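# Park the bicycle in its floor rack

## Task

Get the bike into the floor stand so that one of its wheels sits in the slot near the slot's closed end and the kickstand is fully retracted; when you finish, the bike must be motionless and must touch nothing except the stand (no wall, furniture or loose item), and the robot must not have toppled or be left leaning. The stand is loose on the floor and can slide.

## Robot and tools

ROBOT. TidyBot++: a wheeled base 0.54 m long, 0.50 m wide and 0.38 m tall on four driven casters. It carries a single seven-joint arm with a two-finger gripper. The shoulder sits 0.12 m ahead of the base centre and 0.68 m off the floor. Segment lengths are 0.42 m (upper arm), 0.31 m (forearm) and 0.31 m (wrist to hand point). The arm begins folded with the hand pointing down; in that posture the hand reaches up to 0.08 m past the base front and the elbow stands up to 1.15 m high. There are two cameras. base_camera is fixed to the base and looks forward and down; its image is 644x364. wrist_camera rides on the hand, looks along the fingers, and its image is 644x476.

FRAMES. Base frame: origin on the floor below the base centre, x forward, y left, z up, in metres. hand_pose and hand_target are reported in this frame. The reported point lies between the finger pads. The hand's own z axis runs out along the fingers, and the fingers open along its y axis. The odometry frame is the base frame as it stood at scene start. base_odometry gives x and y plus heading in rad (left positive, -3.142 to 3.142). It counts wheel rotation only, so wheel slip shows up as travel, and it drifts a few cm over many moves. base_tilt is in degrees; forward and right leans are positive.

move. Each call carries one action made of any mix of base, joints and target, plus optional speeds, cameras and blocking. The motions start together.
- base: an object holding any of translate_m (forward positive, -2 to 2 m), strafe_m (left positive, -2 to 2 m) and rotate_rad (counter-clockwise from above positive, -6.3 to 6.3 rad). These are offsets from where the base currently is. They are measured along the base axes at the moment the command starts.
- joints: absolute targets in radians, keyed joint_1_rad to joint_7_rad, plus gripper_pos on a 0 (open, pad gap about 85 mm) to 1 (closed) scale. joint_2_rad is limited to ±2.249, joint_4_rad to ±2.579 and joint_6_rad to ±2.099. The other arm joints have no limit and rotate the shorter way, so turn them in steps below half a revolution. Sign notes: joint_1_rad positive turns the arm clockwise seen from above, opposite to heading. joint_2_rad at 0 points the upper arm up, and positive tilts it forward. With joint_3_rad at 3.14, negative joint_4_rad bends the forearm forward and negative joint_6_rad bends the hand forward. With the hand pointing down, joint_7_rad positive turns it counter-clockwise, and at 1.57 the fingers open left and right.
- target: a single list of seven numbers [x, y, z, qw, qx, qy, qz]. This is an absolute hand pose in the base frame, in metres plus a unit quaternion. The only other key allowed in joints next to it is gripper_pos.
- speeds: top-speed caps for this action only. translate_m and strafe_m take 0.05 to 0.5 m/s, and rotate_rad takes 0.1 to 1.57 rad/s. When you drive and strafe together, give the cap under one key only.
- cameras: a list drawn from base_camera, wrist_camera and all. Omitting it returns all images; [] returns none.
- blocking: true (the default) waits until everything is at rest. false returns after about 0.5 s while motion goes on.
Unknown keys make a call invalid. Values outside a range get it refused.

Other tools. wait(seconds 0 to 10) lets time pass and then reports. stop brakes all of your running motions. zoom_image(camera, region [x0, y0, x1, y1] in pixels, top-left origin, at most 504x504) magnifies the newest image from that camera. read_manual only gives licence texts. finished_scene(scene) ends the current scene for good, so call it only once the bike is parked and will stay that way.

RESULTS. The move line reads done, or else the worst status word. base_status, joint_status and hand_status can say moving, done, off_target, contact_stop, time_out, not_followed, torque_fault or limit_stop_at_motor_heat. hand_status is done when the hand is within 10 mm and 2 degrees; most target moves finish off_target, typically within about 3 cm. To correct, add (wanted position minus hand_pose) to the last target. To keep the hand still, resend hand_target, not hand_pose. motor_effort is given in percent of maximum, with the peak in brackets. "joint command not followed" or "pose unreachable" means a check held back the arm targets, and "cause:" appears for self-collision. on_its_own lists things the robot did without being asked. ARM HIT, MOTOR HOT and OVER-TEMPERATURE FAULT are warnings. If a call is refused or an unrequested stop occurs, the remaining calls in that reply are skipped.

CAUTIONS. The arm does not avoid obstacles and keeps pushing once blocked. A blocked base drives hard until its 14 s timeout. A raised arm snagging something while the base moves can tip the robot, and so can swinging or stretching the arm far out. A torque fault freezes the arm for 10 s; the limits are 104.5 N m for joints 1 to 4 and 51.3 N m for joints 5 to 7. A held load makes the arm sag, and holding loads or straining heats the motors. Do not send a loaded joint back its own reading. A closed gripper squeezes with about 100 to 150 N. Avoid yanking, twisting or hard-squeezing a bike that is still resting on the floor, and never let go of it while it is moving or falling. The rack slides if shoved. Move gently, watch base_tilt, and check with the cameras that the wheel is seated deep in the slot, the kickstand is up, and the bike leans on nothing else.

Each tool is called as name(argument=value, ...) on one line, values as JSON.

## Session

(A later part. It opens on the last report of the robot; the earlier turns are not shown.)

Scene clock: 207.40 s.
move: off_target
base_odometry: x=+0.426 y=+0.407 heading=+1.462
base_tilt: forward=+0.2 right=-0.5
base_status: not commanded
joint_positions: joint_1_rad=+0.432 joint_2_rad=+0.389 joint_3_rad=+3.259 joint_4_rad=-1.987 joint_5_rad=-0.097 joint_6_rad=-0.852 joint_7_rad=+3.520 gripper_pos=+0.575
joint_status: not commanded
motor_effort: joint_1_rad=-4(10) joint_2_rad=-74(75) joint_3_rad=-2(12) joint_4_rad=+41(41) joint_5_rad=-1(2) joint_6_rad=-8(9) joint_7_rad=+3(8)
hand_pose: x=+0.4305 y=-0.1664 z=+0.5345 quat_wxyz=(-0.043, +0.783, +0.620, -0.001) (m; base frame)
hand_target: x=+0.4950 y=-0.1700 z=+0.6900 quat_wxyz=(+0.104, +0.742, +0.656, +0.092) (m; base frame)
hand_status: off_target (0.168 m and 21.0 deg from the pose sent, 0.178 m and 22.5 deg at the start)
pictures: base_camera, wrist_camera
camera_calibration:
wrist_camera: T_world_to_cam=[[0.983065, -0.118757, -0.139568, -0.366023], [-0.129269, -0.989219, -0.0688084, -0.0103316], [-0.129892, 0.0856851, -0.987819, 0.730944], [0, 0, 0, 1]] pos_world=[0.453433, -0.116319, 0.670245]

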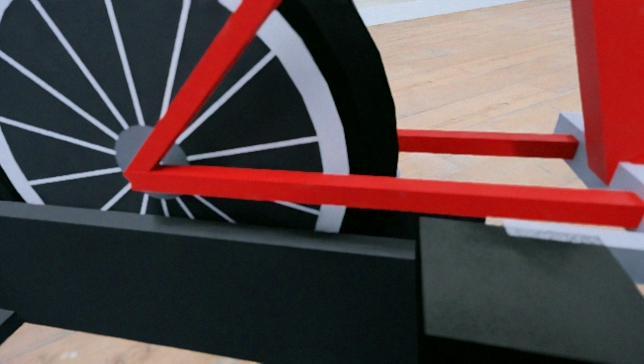

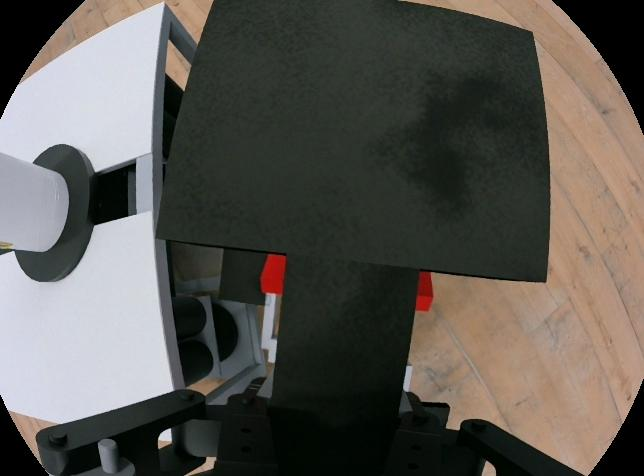

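move(target=[0.49, -0.165, 0.56, 0.026, 0.7484, 0.6619, 0.023], cameras=[])

move(target=[0.49, -0.165, 0.525, 0.0, 0.7489, 0.6626, 0.0])

Scene clock: 210.20 s.
move: off_target
base_odometry: x=+0.426 y=+0.407 heading=+1.462
base_tilt: forward=+0.2 right=-0.5
base_status: not commanded
joint_positions: joint_1_rad=+0.691 joint_2_rad=+0.415 joint_3_rad=+2.922 joint_4_rad=-1.971 joint_5_rad=+0.079 joint_6_rad=-0.849 joint_7_rad=+3.365 gripper_pos=+0.575
joint_status: not commanded
motor_effort: joint_1_rad=-7(8) joint_2_rad=-33(74) joint_3_rad=-10(10) joint_4_rad=+19(41) joint_5_rad=+1(3) joint_6_rad=-1(9) joint_7_rad=+7(7)
hand_pose: x=+0.4313 y=-0.1704 z=+0.5321 quat_wxyz=(-0.043, +0.776, +0.629, -0.003) (m; base frame)
hand_target: x=+0.4900 y=-0.1650 z=+0.5600 quat_wxyz=(+0.026, +0.749, +0.662, +0.023) (m; base frame)
hand_status: off_target (0.065 m and 9.8 deg from the pose sent, 0.065 m and 10.4 deg at the start)
pictures: none
No camera images: "cameras" was empty.

Scene clock: 211.30 s.
move: off_target
base_odometry: x=+0.426 y=+0.407 heading=+1.462
base_tilt: forward=+0.2 right=-0.5
base_status: not commanded
joint_positions: joint_1_rad=+0.696 joint_2_rad=+0.439 joint_3_rad=+2.875 joint_4_rad=-1.937 joint_5_rad=+0.176 joint_6_rad=-0.854 joint_7_rad=+3.284 gripper_pos=+0.575
joint_status: not commanded
motor_effort: joint_1_rad=-8(9) joint_2_rad=-20(32) joint_3_rad=-9(10) joint_4_rad=+17(20) joint_5_rad=+0(3) joint_6_rad=+9(11) joint_7_rad=+5(7)
hand_pose: x=+0.4424 y=-0.1829 z=+0.5314 quat_wxyz=(-0.026, +0.769, +0.638, -0.023) (m; base frame)
hand_target: x=+0.4900 y=-0.1650 z=+0.5250 quat_wxyz=(+0.000, +0.749, +0.663, +0.000) (m; base frame)
hand_status: off_target (0.051 m and 5.4 deg from the pose sent, 0.059 m and 7.0 deg at the start)
pictures: base_camera, wrist_camera
camera_calibration:
wrist_camera: T_world_to_cam=[[0.986048, -0.0803406, -0.145788, -0.371039], [-0.0833133, -0.996419, -0.0143908, -0.0759175], [-0.14411, 0.0263361, -0.989211, 0.726964], [0, 0, 0, 1]] pos_world=[0.4643, -0.124601, 0.663936]

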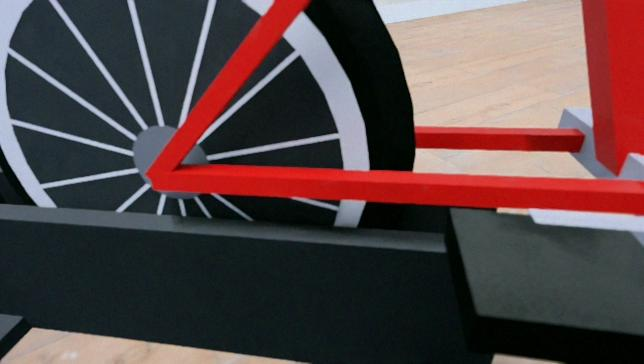

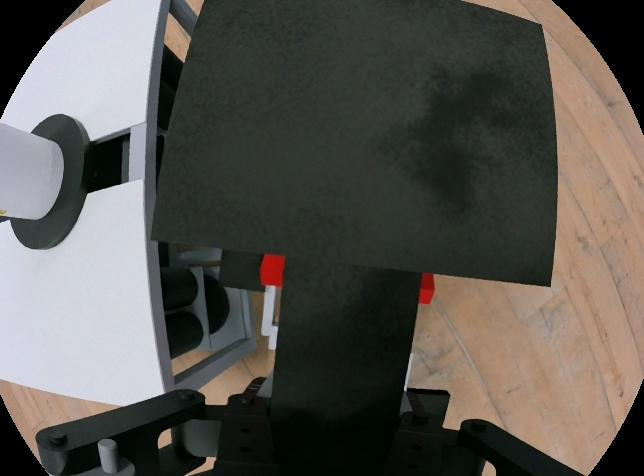

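move(joints={"gripper_pos": 0.5})

wait(seconds=0.5)

Scene clock: 213.33 s.
move: done
base_odometry: x=+0.426 y=+0.407 heading=+1.462
base_tilt: forward=+0.2 right=-0.5
base_status: not commanded
joint_positions: joint_1_rad=+0.683 joint_2_rad=+0.467 joint_3_rad=+2.850 joint_4_rad=-1.937 joint_5_rad=+0.197 joint_6_rad=-0.853 joint_7_rad=+3.284 gripper_pos=+0.500
joint_status: all done
motor_effort: joint_1_rad=-4(8) joint_2_rad=-23(24) joint_3_rad=-6(10) joint_4_rad=+19(19) joint_5_rad=-3(3) joint_6_rad=+8(10) joint_7_rad=+1(5)
hand_pose: x=+0.4451 y=-0.1718 z=+0.5220 quat_wxyz=(-0.036, +0.752, +0.657, -0.027) (m; base frame)
hand_target: x=+0.4900 y=-0.1650 z=+0.5250 quat_wxyz=(+0.000, +0.749, +0.663, +0.000) (m; base frame)
hand_status: not commanded
pictures: base_camera, wrist_camera
camera_calibration:
wrist_camera: T_world_to_cam=[[0.98596, -0.0284079, -0.164546, -0.355489], [-0.0330458, -0.999128, -0.0255167, -0.0817831], [-0.163677, 0.030596, -0.986039, 0.725597], [0, 0, 0, 1]] pos_world=[0.46656, -0.114011, 0.654886]

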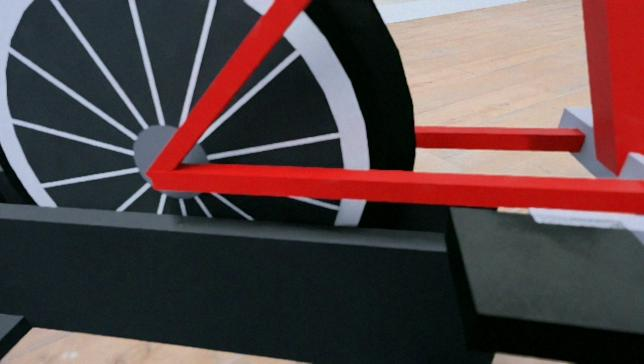

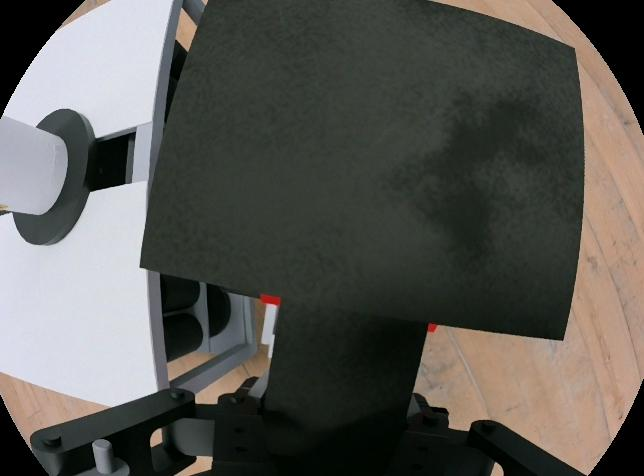

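Scene clock: 213.83 s.
base_odometry: x=+0.426 y=+0.407 heading=+1.462
base_tilt: forward=+0.2 right=-0.5
base_status: not commanded
joint_positions: joint_1_rad=+0.683 joint_2_rad=+0.467 joint_3_rad=+2.850 joint_4_rad=-1.937 joint_5_rad=+0.197 joint_6_rad=-0.853 joint_7_rad=+3.284 gripper_pos=+0.500
joint_status: all done
motor_effort: joint_1_rad=-3(8) joint_2_rad=-24(24) joint_3_rad=-6(10) joint_4_rad=+19(19) joint_5_rad=-2(3) joint_6_rad=+8(10) joint_7_rad=+1(5)
hand_pose: x=+0.4451 y=-0.1718 z=+0.5220 quat_wxyz=(-0.036, +0.752, +0.657, -0.027) (m; base frame)
hand_target: x=+0.4900 y=-0.1650 z=+0.5250 quat_wxyz=(+0.000, +0.749, +0.663, +0.000) (m; base frame)
hand_status: not commanded
wait: 0.50 s; at rest by 0.27 s
pictures: base_camera, wrist_camera
camera_calibration:
wrist_camera: T_world_to_cam=[[0.98596, -0.0284079, -0.164546, -0.355489], [-0.0330458, -0.999128, -0.0255167, -0.0817831], [-0.163677, 0.030596, -0.986039, 0.725597], [0, 0, 0, 1]] pos_world=[0.46656, -0.114011, 0.654886]

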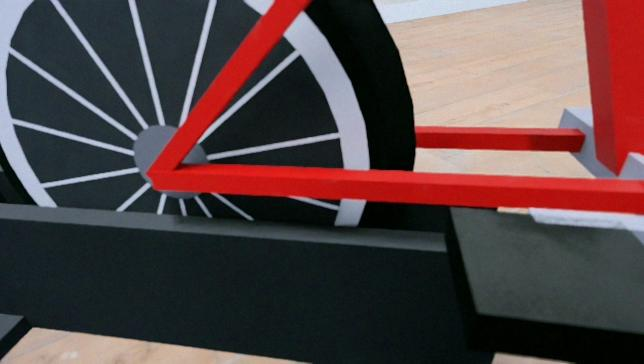

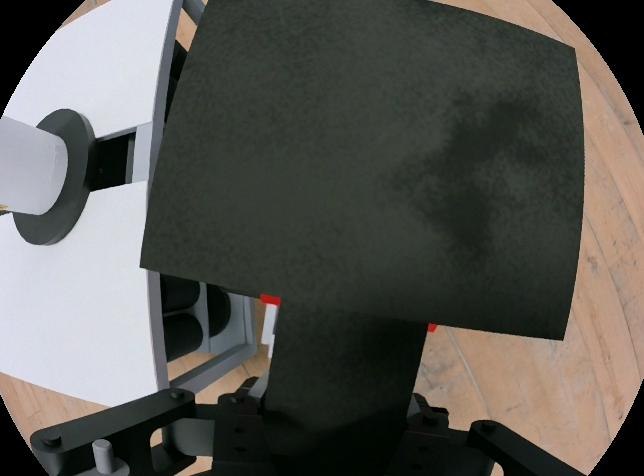

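move(joints={"gripper_pos": 0.15}, cameras=["base_camera"])

move(target=[0.47, -0.16, 0.66, -0.0392, 0.7479, 0.6617, -0.0347])

Scene clock: 215.03 s.
move: done
base_odometry: x=+0.426 y=+0.407 heading=+1.462
base_tilt: forward=+0.2 right=-0.5
base_status: not commanded
joint_positions: joint_1_rad=+0.673 joint_2_rad=+0.478 joint_3_rad=+2.834 joint_4_rad=-1.923 joint_5_rad=+0.197 joint_6_rad=-0.839 joint_7_rad=+3.284 gripper_pos=+0.150
joint_status: all done
motor_effort: joint_1_rad=+0(4) joint_2_rad=-27(27) joint_3_rad=-3(6) joint_4_rad=+14(19) joint_5_rad=+1(2) joint_6_rad=+1(6) joint_7_rad=+1(1)
hand_pose: x=+0.4592 y=-0.1663 z=+0.5210 quat_wxyz=(-0.030, +0.745, +0.666, -0.018) (m; base frame)
hand_target: x=+0.4900 y=-0.1650 z=+0.5250 quat_wxyz=(+0.000, +0.749, +0.663, +0.000) (m; base frame)
hand_status: not commanded
pictures: base_camera

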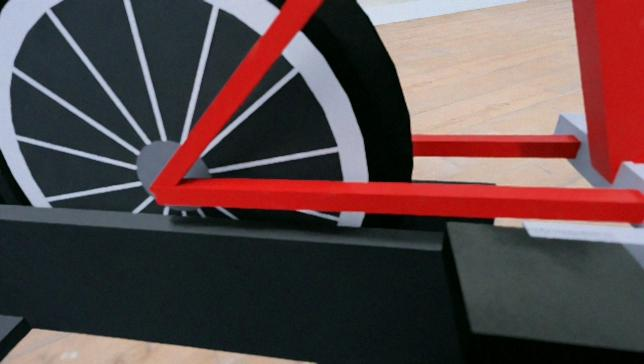

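Scene clock: 216.73 s.
move: off_target
base_odometry: x=+0.426 y=+0.407 heading=+1.462
base_tilt: forward=+0.2 right=-0.5
base_status: not commanded
joint_positions: joint_1_rad=+0.504 joint_2_rad=+0.303 joint_3_rad=+3.004 joint_4_rad=-1.648 joint_5_rad=+0.099 joint_6_rad=-1.242 joint_7_rad=+3.314 gripper_pos=+0.150
joint_status: not commanded
motor_effort: joint_1_rad=+0(2) joint_2_rad=-25(30) joint_3_rad=-1(5) joint_4_rad=+16(19) joint_5_rad=+1(2) joint_6_rad=+0(4) joint_7_rad=+1(1)
hand_pose: x=+0.4823 y=-0.1711 z=+0.6575 quat_wxyz=(-0.008, +0.763, +0.646, -0.034) (m; base frame)
hand_target: x=+0.4700 y=-0.1600 z=+0.6600 quat_wxyz=(-0.039, +0.748, +0.662, -0.035) (m; base frame)
hand_status: off_target (0.017 m and 4.4 deg from the pose sent, 0.140 m and 2.3 deg at the start)
pictures: base_camera, wrist_camera
camera_calibration:
wrist_camera: T_world_to_cam=[[0.988423, -0.0647822, -0.137198, -0.39525], [-0.0617223, -0.997743, 0.0264454, -0.096502], [-0.138602, -0.0176711, -0.990191, 0.84757], [0, 0, 0, 1]] pos_world=[0.502192, -0.106912, 0.78758]

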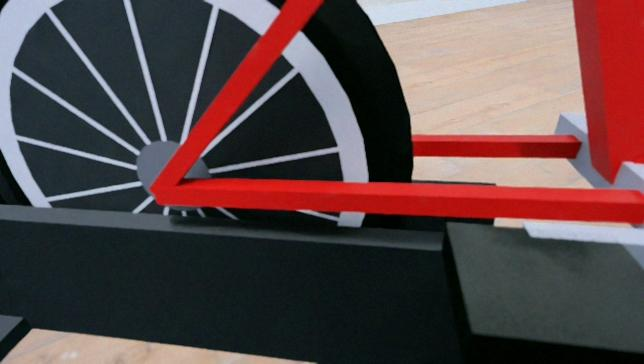

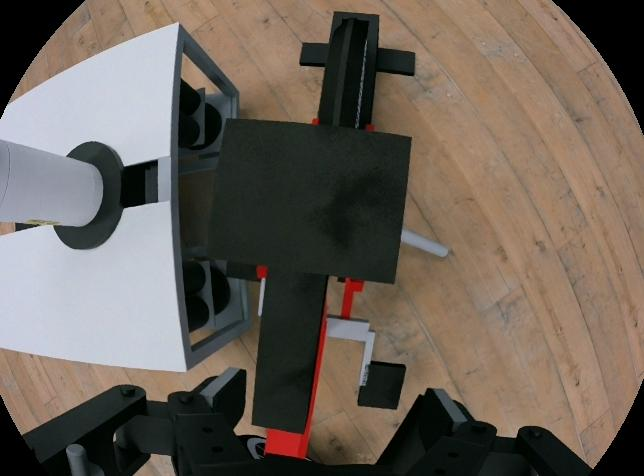

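zoom_image(camera="wrist_camera", region=[260, 0, 480, 280])

Scaled by 1.800.

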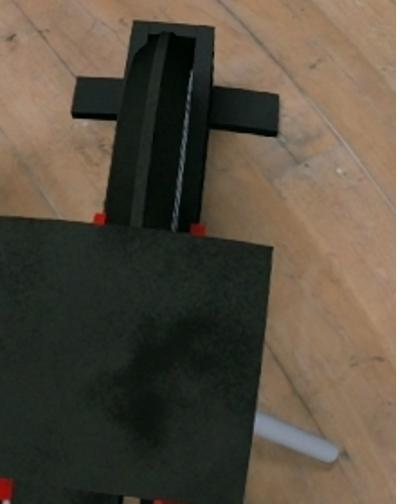

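move(target=[0.40, 0.0, 0.76, 0, 0.7071, 0.7071, 0], base={"strafe_m": 0.9, "translate_m": -0.14})

Scene clock: 223.90 s.
move: off_target
base_odometry: x=-0.484 y=+0.365 heading=+1.462
base_tilt: forward=+0.2 right=-0.6
base_status: done
joint_positions: joint_1_rad=-0.097 joint_2_rad=-0.068 joint_3_rad=+3.220 joint_4_rad=-1.719 joint_5_rad=+0.040 joint_6_rad=-1.418 joint_7_rad=+3.209 gripper_pos=+0.150
joint_status: not commanded
motor_effort: joint_1_rad=+1(2) joint_2_rad=-13(27) joint_3_rad=+0(3) joint_4_rad=+19(20) joint_5_rad=+0(2) joint_6_rad=+1(2) joint_7_rad=+1(1)
hand_pose: x=+0.4274 y=-0.0056 z=+0.7662 quat_wxyz=(+0.038, +0.674, +0.738, +0.013) (m; base frame)
hand_target: x=+0.4000 y=+0.0000 z=+0.7600 quat_wxyz=(+0.000, +0.707, +0.707, +0.000) (m; base frame)
hand_status: off_target (0.029 m and 6.9 deg from the pose sent, 0.216 m and 10.3 deg at the start)
pictures: base_camera, wrist_camera
camera_calibration:
wrist_camera: T_world_to_cam=[[0.981513, 0.191081, -0.0109616, -0.407699], [0.191359, -0.980829, 0.0368151, -0.0536781], [-0.00371675, -0.0382321, -0.999262, 0.899797], [0, 0, 0, 1]] pos_world=[0.413778, 0.0596557, 0.89664]

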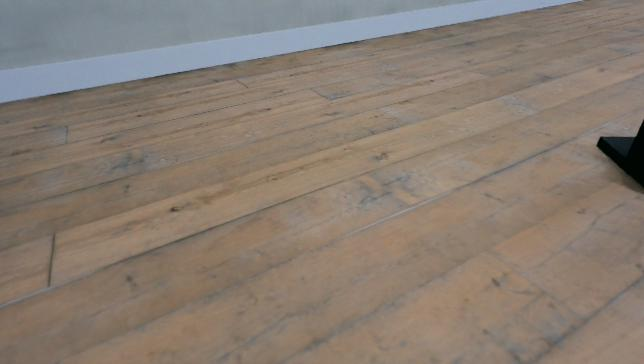

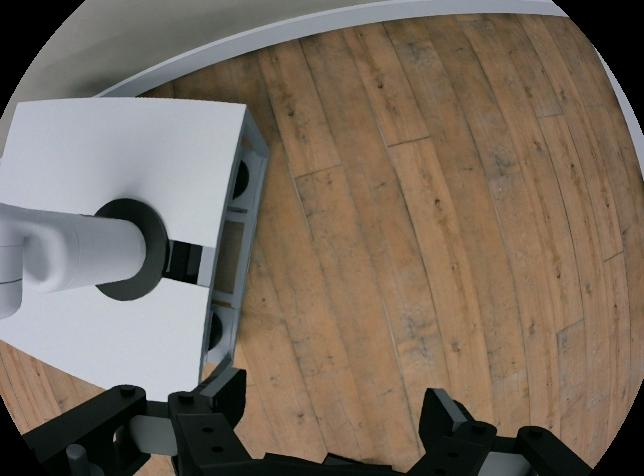

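move(base={"translate_m": 1.2, "strafe_m": 0.03})

Scene clock: 242.97 s.
move: done
base_odometry: x=-0.384 y=+1.562 heading=+1.462
base_tilt: forward=+0.2 right=-0.5
base_status: done
joint_positions: joint_1_rad=-0.097 joint_2_rad=-0.075 joint_3_rad=+3.220 joint_4_rad=-1.721 joint_5_rad=+0.040 joint_6_rad=-1.422 joint_7_rad=+3.208 gripper_pos=+0.150
joint_status: not commanded
motor_effort: joint_1_rad=+1(2) joint_2_rad=-13(16) joint_3_rad=+0(1) joint_4_rad=+17(19) joint_5_rad=+0(2) joint_6_rad=+0(1) joint_7_rad=+1(1)
hand_pose: x=+0.4248 y=-0.0058 z=+0.7673 quat_wxyz=(+0.038, +0.674, +0.737, +0.013) (m; base frame)
hand_target: x=+0.4000 y=+0.0000 z=+0.7600 quat_wxyz=(+0.000, +0.707, +0.707, +0.000) (m; base frame)
hand_status: not commanded
pictures: base_camera, wrist_camera
camera_calibration:
wrist_camera: T_world_to_cam=[[0.981662, 0.190311, -0.0110145, -0.40507], [0.19059, -0.981002, 0.0361967, -0.0526106], [-0.00391658, -0.0376322, -0.999284, 0.900969], [0, 0, 0, 1]] pos_world=[0.411198, 0.0593837, 0.897767]

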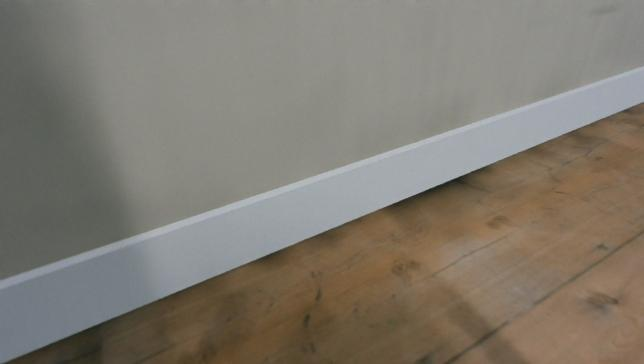

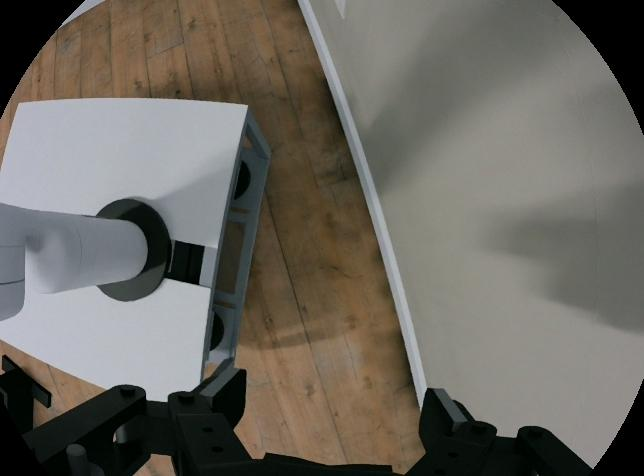

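move(base={"translate_m": 0.15, "strafe_m": -1.15, "rotate_rad": 2.857}, speeds={"rotate_rad": 0.75})

Scene clock: 250.63 s.
move: done
base_odometry: x=+0.775 y=+1.586 heading=-1.964
base_tilt: forward=+0.2 right=-0.5
base_status: done
joint_positions: joint_1_rad=-0.101 joint_2_rad=-0.077 joint_3_rad=+3.222 joint_4_rad=-1.722 joint_5_rad=+0.037 joint_6_rad=-1.423 joint_7_rad=+3.208 gripper_pos=+0.150
joint_status: not commanded
motor_effort: joint_1_rad=+1(3) joint_2_rad=-12(14) joint_3_rad=+0(1) joint_4_rad=+18(19) joint_5_rad=+1(3) joint_6_rad=+0(1) joint_7_rad=+1(1)
hand_pose: x=+0.4243 y=-0.0043 z=+0.7678 quat_wxyz=(+0.037, +0.674, +0.738, +0.015) (m; base frame)
hand_target: x=+0.4000 y=+0.0000 z=+0.7600 quat_wxyz=(+0.000, +0.707, +0.707, +0.000) (m; base frame)
hand_status: not commanded
pictures: base_camera, wrist_camera
camera_calibration:
wrist_camera: T_world_to_cam=[[0.981467, 0.191406, -0.00933231, -0.406055], [0.191611, -0.980929, 0.0326203, -0.0487843], [-0.00291061, -0.0338039, -0.999424, 0.901199], [0, 0, 0, 1]] pos_world=[0.4105, 0.0603315, 0.898482]

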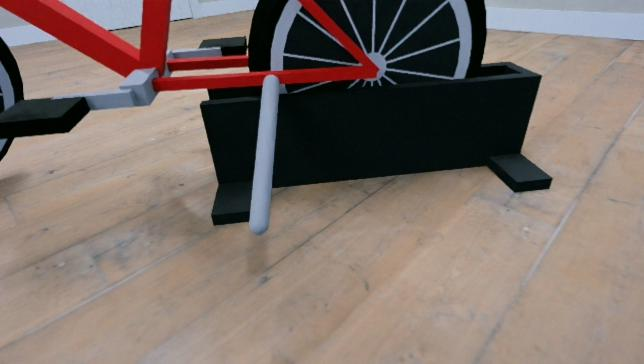

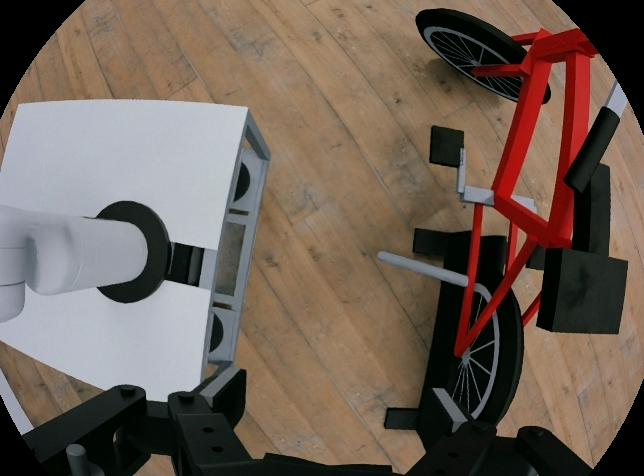

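zoom_image(camera="base_camera", region=[180, 0, 560, 250])

zoom_image(camera="wrist_camera", region=[360, 200, 560, 460])

Scaled by 1.326.

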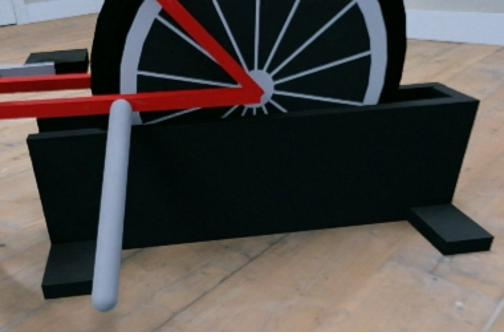

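Scaled by 1.938.

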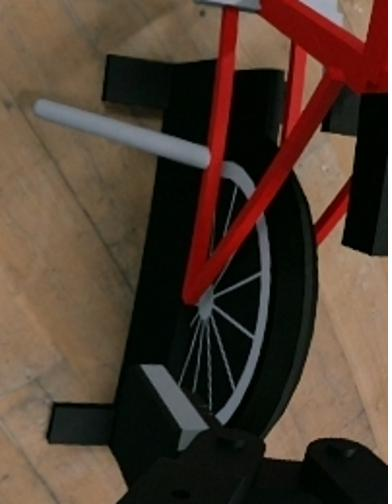

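move(base={"translate_m": 0.13, "strafe_m": -0.15}, target=[0.53, 0.26, 0.35, 0, 0.7071, 0.7071, 0])

move(joints={"gripper_pos": 1.0})

Scene clock: 259.30 s.
move: off_target
base_odometry: x=+0.587 y=+1.524 heading=-1.964
base_tilt: forward=+0.2 right=-0.5
base_status: done
joint_positions: joint_1_rad=-0.296 joint_2_rad=+0.746 joint_3_rad=+2.969 joint_4_rad=-1.705 joint_5_rad=+0.422 joint_6_rad=-0.665 joint_7_rad=+2.287 gripper_pos=+0.150
joint_status: not commanded
motor_effort: joint_1_rad=-15(16) joint_2_rad=-2(34) joint_3_rad=-14(15) joint_4_rad=+8(19) joint_5_rad=-4(9) joint_6_rad=+10(13) joint_7_rad=+2(3)
hand_pose: x=+0.6015 y=+0.1628 z=+0.4457 quat_wxyz=(+0.077, +0.741, +0.667, +0.014) (m; base frame)
hand_target: x=+0.5300 y=+0.2600 z=+0.3500 quat_wxyz=(+0.000, +0.707, +0.707, +0.000) (m; base frame)
hand_status: off_target (0.154 m and 10.9 deg from the pose sent, 0.506 m and 6.9 deg at the start)
pictures: base_camera, wrist_camera
camera_calibration:
wrist_camera: T_world_to_cam=[[0.998808, -0.00343358, 0.0486821, -0.619547], [-0.00760344, -0.996289, 0.0857305, 0.190371], [0.0482071, -0.0859985, -0.995128, 0.561289], [0, 0, 0, 1]] pos_world=[0.593198, 0.235807, 0.572395]

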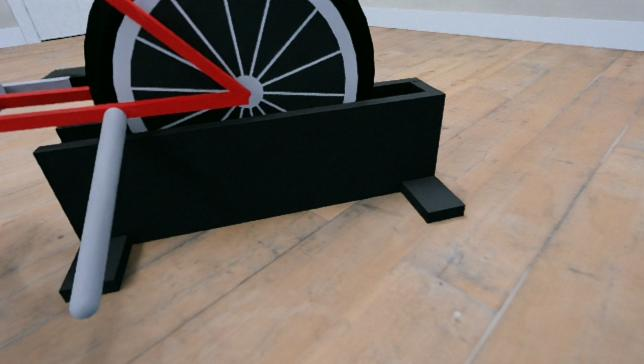

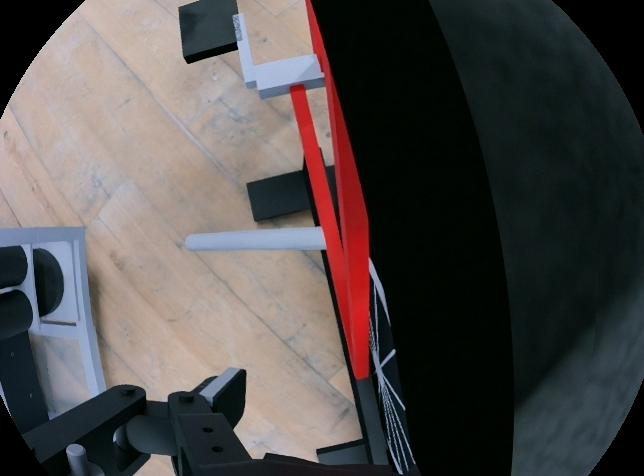

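Scene clock: 260.33 s.
move: done
base_odometry: x=+0.587 y=+1.524 heading=-1.964
base_tilt: forward=+0.2 right=-0.5
base_status: not commanded
joint_positions: joint_1_rad=-0.296 joint_2_rad=+0.746 joint_3_rad=+2.969 joint_4_rad=-1.705 joint_5_rad=+0.422 joint_6_rad=-0.665 joint_7_rad=+2.285 gripper_pos=+0.999
joint_status: all done
motor_effort: joint_1_rad=-16(17) joint_2_rad=-2(2) joint_3_rad=-14(15) joint_4_rad=+8(9) joint_5_rad=-3(5) joint_6_rad=+11(11) joint_7_rad=+2(3)
hand_pose: x=+0.6016 y=+0.1630 z=+0.4457 quat_wxyz=(+0.077, +0.742, +0.666, +0.015) (m; base frame)
hand_target: x=+0.5300 y=+0.2600 z=+0.3500 quat_wxyz=(+0.000, +0.707, +0.707, +0.000) (m; base frame)
hand_status: not commanded
pictures: base_camera, wrist_camera
camera_calibration:
wrist_camera: T_world_to_cam=[[0.998784, -0.00515338, 0.0490305, -0.619453], [-0.00932231, -0.996322, 0.0851827, 0.191814], [0.0484111, -0.0855362, -0.995158, 0.56107], [0, 0, 0, 1]] pos_world=[0.593325, 0.235908, 0.572387]

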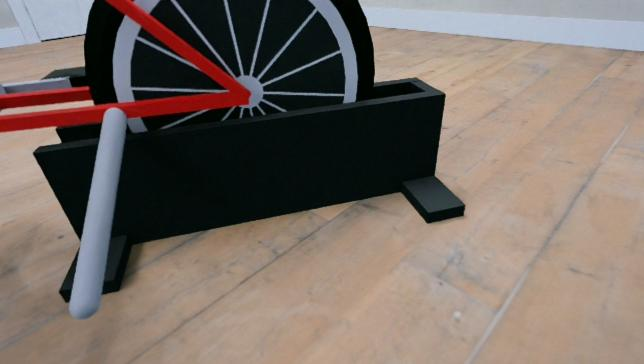

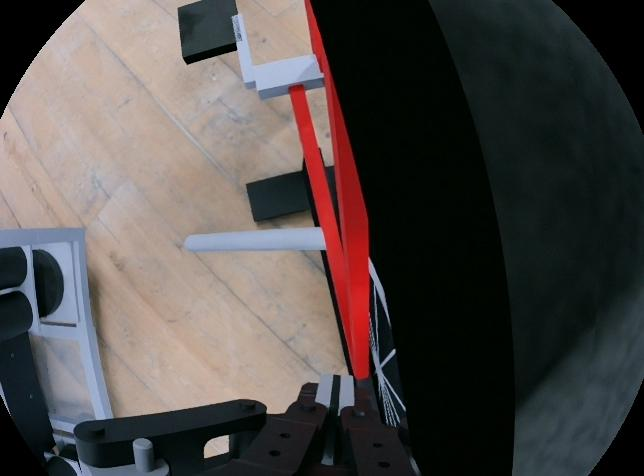

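move(target=[0.48, 0.1, 0.5, 0, 0.7071, 0.7071, 0])

Scene clock: 262.63 s.
move: off_target
base_odometry: x=+0.587 y=+1.524 heading=-1.964
base_tilt: forward=+0.2 right=-0.5
base_status: not commanded
joint_positions: joint_1_rad=+0.016 joint_2_rad=+0.493 joint_3_rad=+2.771 joint_4_rad=-2.001 joint_5_rad=+0.327 joint_6_rad=-0.637 joint_7_rad=+2.510 gripper_pos=+0.999
joint_status: not commanded
motor_effort: joint_1_rad=+0(16) joint_2_rad=-25(34) joint_3_rad=-3(15) joint_4_rad=+11(12) joint_5_rad=+1(4) joint_6_rad=+1(11) joint_7_rad=+1(3)
hand_pose: x=+0.5090 y=+0.0982 z=+0.5025 quat_wxyz=(+0.023, +0.729, +0.684, +0.025) (m; base frame)
hand_target: x=+0.4800 y=+0.1000 z=+0.5000 quat_wxyz=(+0.000, +0.707, +0.707, +0.000) (m; base frame)
hand_status: off_target (0.029 m and 5.3 deg from the pose sent, 0.147 m and 10.9 deg at the start)
pictures: base_camera, wrist_camera
camera_calibration:
wrist_camera: T_world_to_cam=[[0.999109, 0.0411693, -0.00930804, -0.505574], [0.0410998, -0.999127, -0.00754122, 0.142791], [-0.00961038, 0.00715194, -0.999928, 0.639437], [0, 0, 0, 1]] pos_world=[0.5054, 0.158907, 0.635762]

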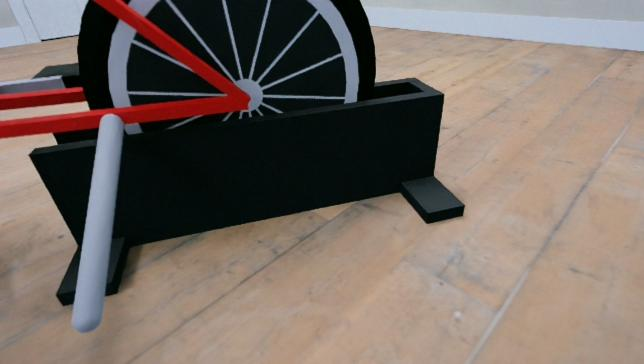

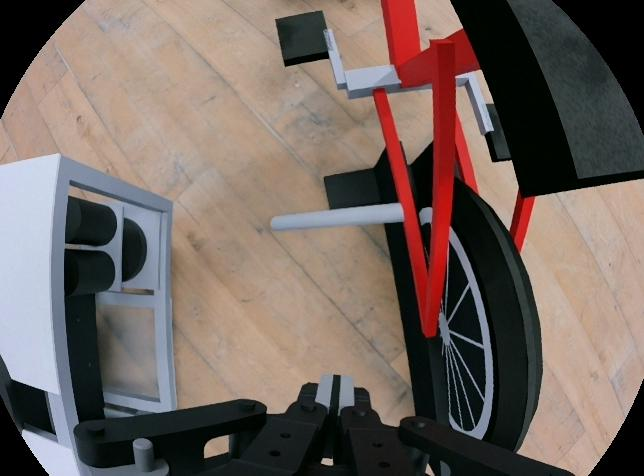

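move(target=[0.42, 0.1, 0.35, 0, 0.7071, 0.7071, 0])

Scene clock: 266.90 s.
move: off_target
base_odometry: x=+0.587 y=+1.524 heading=-1.964
base_tilt: forward=+0.2 right=-0.5
base_status: not commanded
joint_positions: joint_1_rad=-0.265 joint_2_rad=+0.795 joint_3_rad=+3.065 joint_4_rad=-2.271 joint_5_rad=+0.613 joint_6_rad=-0.123 joint_7_rad=+2.252 gripper_pos=+0.999
joint_status: not commanded
motor_effort: joint_1_rad=+0(1) joint_2_rad=-26(29) joint_3_rad=-1(4) joint_4_rad=+1(11) joint_5_rad=+1(2) joint_6_rad=+0(1) joint_7_rad=+1(1)
hand_pose: x=+0.4201 y=+0.0966 z=+0.3531 quat_wxyz=(+0.002, +0.693, +0.721, -0.014) (m; base frame)
hand_target: x=+0.4200 y=+0.1000 z=+0.3500 quat_wxyz=(+0.000, +0.707, +0.707, +0.000) (m; base frame)
hand_status: off_target (0.005 m and 2.8 deg from the pose sent, 0.177 m and 5.3 deg at the start)
pictures: base_camera, wrist_camera
camera_calibration:
wrist_camera: T_world_to_cam=[[0.985182, 0.141737, -0.0965803, -0.391088], [0.143362, -0.989619, 0.0100604, 0.0935862], [-0.0941517, -0.0237573, -0.995274, 0.526007], [0, 0, 0, 1]] pos_world=[0.421401, 0.160543, 0.484808]

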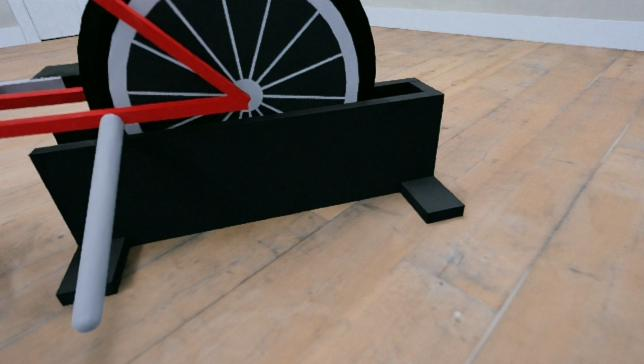

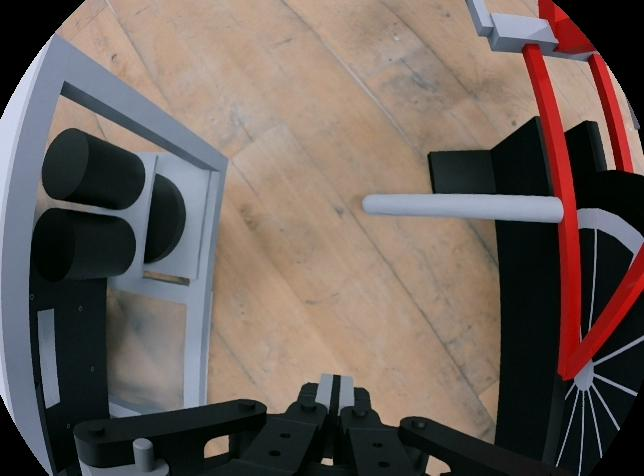

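move(base={"strafe_m": 0.2}, cameras=["wrist_camera"])

move(target=[0.43, 0.1, 0.2, 0, 0.7071, 0.7071, 0])

Scene clock: 269.37 s.
move: done
base_odometry: x=+0.772 y=+1.447 heading=-1.964
base_tilt: forward=+0.2 right=-0.5
base_status: done
joint_positions: joint_1_rad=-0.280 joint_2_rad=+0.795 joint_3_rad=+3.071 joint_4_rad=-2.273 joint_5_rad=+0.615 joint_6_rad=-0.115 joint_7_rad=+2.252 gripper_pos=+0.999
joint_status: not commanded
motor_effort: joint_1_rad=+1(3) joint_2_rad=-25(27) joint_3_rad=-1(3) joint_4_rad=+2(3) joint_5_rad=+1(2) joint_6_rad=+0(1) joint_7_rad=+1(1)
hand_pose: x=+0.4195 y=+0.0997 z=+0.3528 quat_wxyz=(+0.003, +0.689, +0.725, -0.012) (m; base frame)
hand_target: x=+0.4200 y=+0.1000 z=+0.3500 quat_wxyz=(+0.000, +0.707, +0.707, +0.000) (m; base frame)
hand_status: not commanded
pictures: wrist_camera
camera_calibration:
wrist_camera: T_world_to_cam=[[0.983902, 0.152573, -0.0930491, -0.392703], [0.154093, -0.988012, 0.00933082, 0.0923574], [-0.0905101, -0.0235188, -0.995618, 0.524312], [0, 0, 0, 1]] pos_world=[0.419605, 0.163497, 0.484612]

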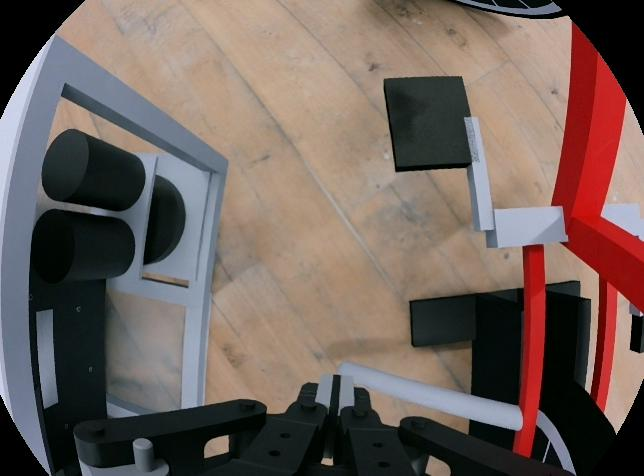

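Scene clock: 271.00 s.
move: off_target
base_odometry: x=+0.772 y=+1.447 heading=-1.964
base_tilt: forward=+0.2 right=-0.5
base_status: not commanded
joint_positions: joint_1_rad=-0.396 joint_2_rad=+1.237 joint_3_rad=+3.243 joint_4_rad=-2.154 joint_5_rad=+0.516 joint_6_rad=+0.200 joint_7_rad=+2.252 gripper_pos=+0.999
joint_status: not commanded
motor_effort: joint_1_rad=+0(1) joint_2_rad=-29(31) joint_3_rad=+1(1) joint_4_rad=-4(6) joint_5_rad=+0(2) joint_6_rad=-1(2) joint_7_rad=+1(1)
hand_pose: x=+0.4022 y=+0.0925 z=+0.2045 quat_wxyz=(-0.016, +0.716, +0.697, -0.033) (m; base frame)
hand_target: x=+0.4300 y=+0.1000 z=+0.2000 quat_wxyz=(+0.000, +0.707, +0.707, +0.000) (m; base frame)
hand_status: off_target (0.029 m and 4.5 deg from the pose sent, 0.153 m and 3.3 deg at the start)
pictures: base_camera, wrist_camera
camera_calibration:
wrist_camera: T_world_to_cam=[[0.986369, 0.0738184, -0.147059, -0.371128], [0.0758856, -0.99708, 0.00848903, 0.121805], [-0.146003, -0.019533, -0.989091, 0.395584], [0, 0, 0, 1]] pos_world=[0.414582, 0.156572, 0.335657]

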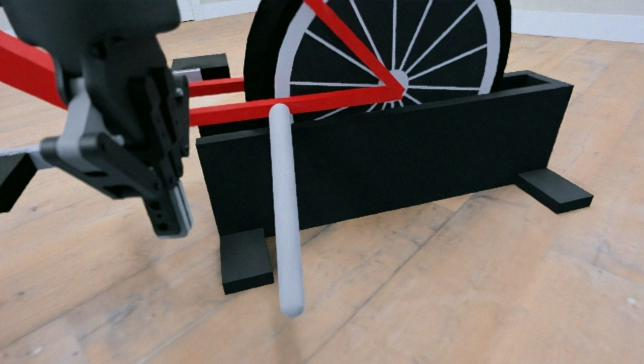

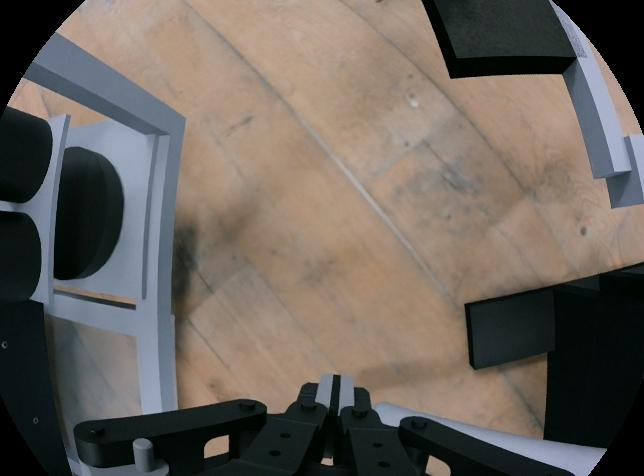

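move(target=[0.5, 0.1, 0.11, 0, 0.7071, 0.7071, 0])

Scene clock: 273.47 s.
move: off_target
base_odometry: x=+0.772 y=+1.447 heading=-1.964
base_tilt: forward=+0.2 right=-0.5
base_status: not commanded
joint_positions: joint_1_rad=-0.307 joint_2_rad=+1.427 joint_3_rad=+3.219 joint_4_rad=-1.797 joint_5_rad=+0.580 joint_6_rad=+0.148 joint_7_rad=+2.252 gripper_pos=+0.999
joint_status: not commanded
motor_effort: joint_1_rad=+1(2) joint_2_rad=-31(34) joint_3_rad=+1(1) joint_4_rad=+0(5) joint_5_rad=+1(1) joint_6_rad=+0(1) joint_7_rad=+1(1)
hand_pose: x=+0.5095 y=+0.1017 z=+0.1175 quat_wxyz=(+0.008, +0.712, +0.702, +0.019) (m; base frame)
hand_target: x=+0.5000 y=+0.1000 z=+0.1100 quat_wxyz=(+0.000, +0.707, +0.707, +0.000) (m; base frame)
hand_status: off_target (0.012 m and 2.5 deg from the pose sent, 0.136 m and 4.5 deg at the start)
pictures: base_camera, wrist_camera
camera_calibration:
wrist_camera: T_world_to_cam=[[0.995282, 0.0895236, -0.0374019, -0.509426], [0.0887289, -0.995804, -0.0223949, 0.120521], [-0.0392498, 0.0189706, -0.999049, 0.268235], [0, 0, 0, 1]] pos_world=[0.506857, 0.160532, 0.251625]

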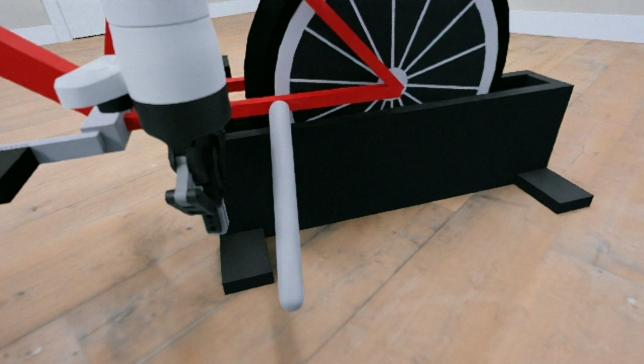

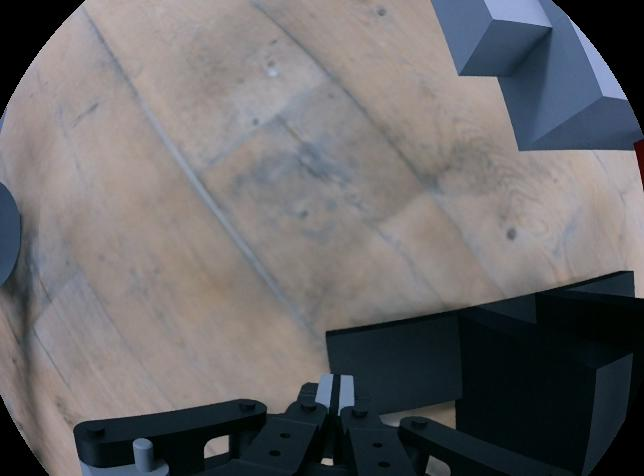

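move(target=[0.53, 0.1, 0.065, 0, 0.7071, 0.7071, 0])

Scene clock: 275.80 s.
move: off_target
base_odometry: x=+0.772 y=+1.447 heading=-1.964
base_tilt: forward=+0.2 right=-0.5
base_status: not commanded
joint_positions: joint_1_rad=-0.240 joint_2_rad=+1.540 joint_3_rad=+3.159 joint_4_rad=-1.607 joint_5_rad=+0.633 joint_6_rad=+0.049 joint_7_rad=+2.252 gripper_pos=+0.999
joint_status: not commanded
motor_effort: joint_1_rad=+1(2) joint_2_rad=-36(37) joint_3_rad=-1(1) joint_4_rad=+1(2) joint_5_rad=+0(1) joint_6_rad=+1(2) joint_7_rad=+1(1)
hand_pose: x=+0.5360 y=+0.1012 z=+0.0693 quat_wxyz=(+0.004, +0.713, +0.701, +0.017) (m; base frame)
hand_target: x=+0.5300 y=+0.1000 z=+0.0650 quat_wxyz=(+0.000, +0.707, +0.707, +0.000) (m; base frame)
hand_status: off_target (0.007 m and 2.3 deg from the pose sent, 0.056 m and 2.5 deg at the start)
pictures: base_camera, wrist_camera
camera_calibration:
wrist_camera: T_world_to_cam=[[0.9951, 0.0879436, -0.0451832, -0.53675], [0.0868408, -0.995888, -0.0258207, 0.117879], [-0.0472682, 0.0217704, -0.998645, 0.225037], [0, 0, 0, 1]] pos_world=[0.534521, 0.159699, 0.203524]

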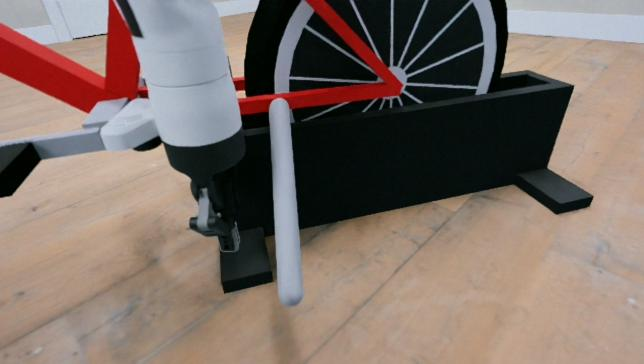

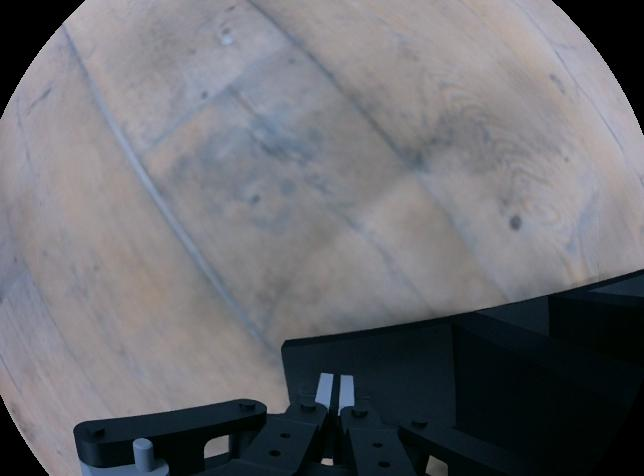

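move(base={"strafe_m": -0.11}, speeds={"strafe_m": 0.1})

Scene clock: 278.07 s.
move: done
base_odometry: x=+0.670 y=+1.489 heading=-1.964
base_tilt: forward=+0.2 right=-0.5
base_status: done
joint_positions: joint_1_rad=-0.279 joint_2_rad=+1.540 joint_3_rad=+3.084 joint_4_rad=-1.575 joint_5_rad=+0.642 joint_6_rad=+0.046 joint_7_rad=+2.252 gripper_pos=+0.999
joint_status: not commanded
motor_effort: joint_1_rad=+11(11) joint_2_rad=-32(36) joint_3_rad=+9(11) joint_4_rad=-5(5) joint_5_rad=-1(2) joint_6_rad=-7(8) joint_7_rad=+0(1)
hand_pose: x=+0.5374 y=+0.1679 z=+0.0724 quat_wxyz=(-0.021, +0.695, +0.717, +0.049) (m; base frame)
hand_target: x=+0.5300 y=+0.1000 z=+0.0650 quat_wxyz=(+0.000, +0.707, +0.707, +0.000) (m; base frame)
hand_status: not commanded
pictures: base_camera, wrist_camera
camera_calibration:
wrist_camera: T_world_to_cam=[[0.989784, 0.140187, -0.0259802, -0.551146], [0.136835, -0.985217, -0.103069, 0.161125], [-0.0400451, 0.0984611, -0.994335, 0.209709], [0, 0, 0, 1]] pos_world=[0.531866, 0.215359, 0.210809]

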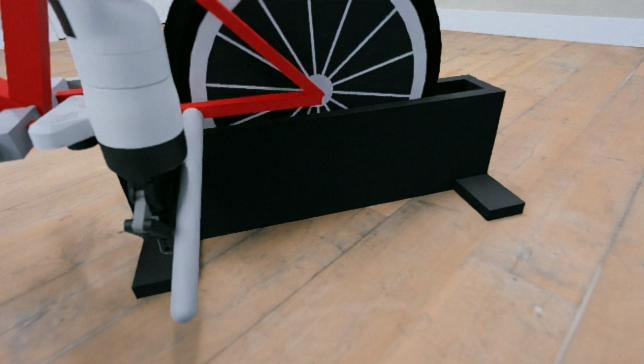

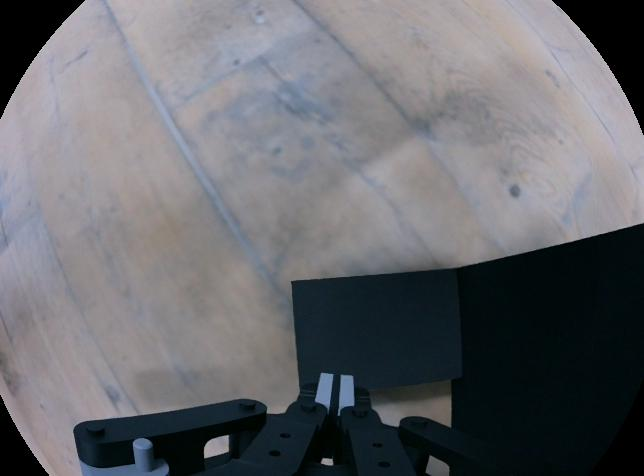

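move(base={"strafe_m": -0.05}, speeds={"strafe_m": 0.1}, cameras=["base_camera"])

Scene clock: 279.90 s.
move: done
base_odometry: x=+0.624 y=+1.508 heading=-1.963
base_tilt: forward=+0.2 right=-0.5
base_status: done
joint_positions: joint_1_rad=-0.290 joint_2_rad=+1.538 joint_3_rad=+3.067 joint_4_rad=-1.568 joint_5_rad=+0.646 joint_6_rad=+0.046 joint_7_rad=+2.252 gripper_pos=+0.999
joint_status: not commanded
motor_effort: joint_1_rad=+11(15) joint_2_rad=-33(34) joint_3_rad=+10(14) joint_4_rad=-2(7) joint_5_rad=+0(2) joint_6_rad=-5(9) joint_7_rad=+0(1)
hand_pose: x=+0.5375 y=+0.1835 z=+0.0742 quat_wxyz=(-0.027, +0.689, +0.722, +0.056) (m; base frame)
hand_target: x=+0.5300 y=+0.1000 z=+0.0650 quat_wxyz=(+0.000, +0.707, +0.707, +0.000) (m; base frame)
hand_status: not commanded
pictures: base_camera

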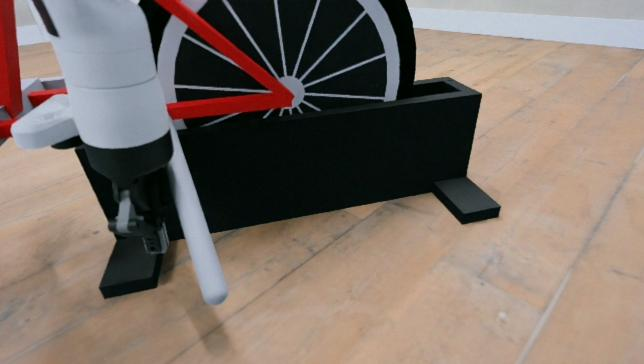

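move(base={"strafe_m": -0.07}, speeds={"strafe_m": 0.1}, cameras=["base_camera"])

Scene clock: 281.97 s.
move: done
base_odometry: x=+0.560 y=+1.535 heading=-1.964
base_tilt: forward=+0.2 right=-0.5
base_status: done
joint_positions: joint_1_rad=-0.228 joint_2_rad=+1.545 joint_3_rad=+3.142 joint_4_rad=-1.577 joint_5_rad=+0.651 joint_6_rad=+0.018 joint_7_rad=+2.252 gripper_pos=+0.999
joint_status: not commanded
motor_effort: joint_1_rad=+0(16) joint_2_rad=-35(37) joint_3_rad=-1(15) joint_4_rad=+1(5) joint_5_rad=+1(3) joint_6_rad=+1(7) joint_7_rad=+1(1)
hand_pose: x=+0.5444 y=+0.1029 z=+0.0674 quat_wxyz=(+0.005, +0.711, +0.703, +0.018) (m; base frame)
hand_target: x=+0.5300 y=+0.1000 z=+0.0650 quat_wxyz=(+0.000, +0.707, +0.707, +0.000) (m; base frame)
hand_status: not commanded
pictures: base_camera

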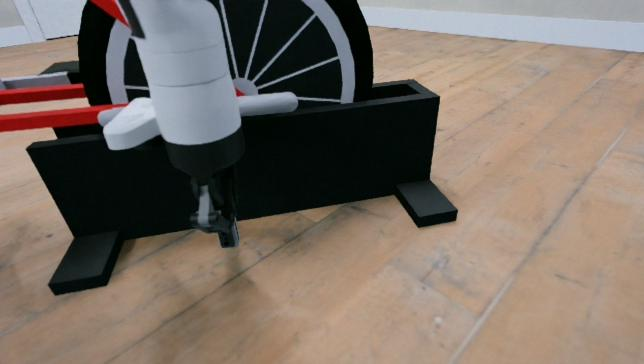

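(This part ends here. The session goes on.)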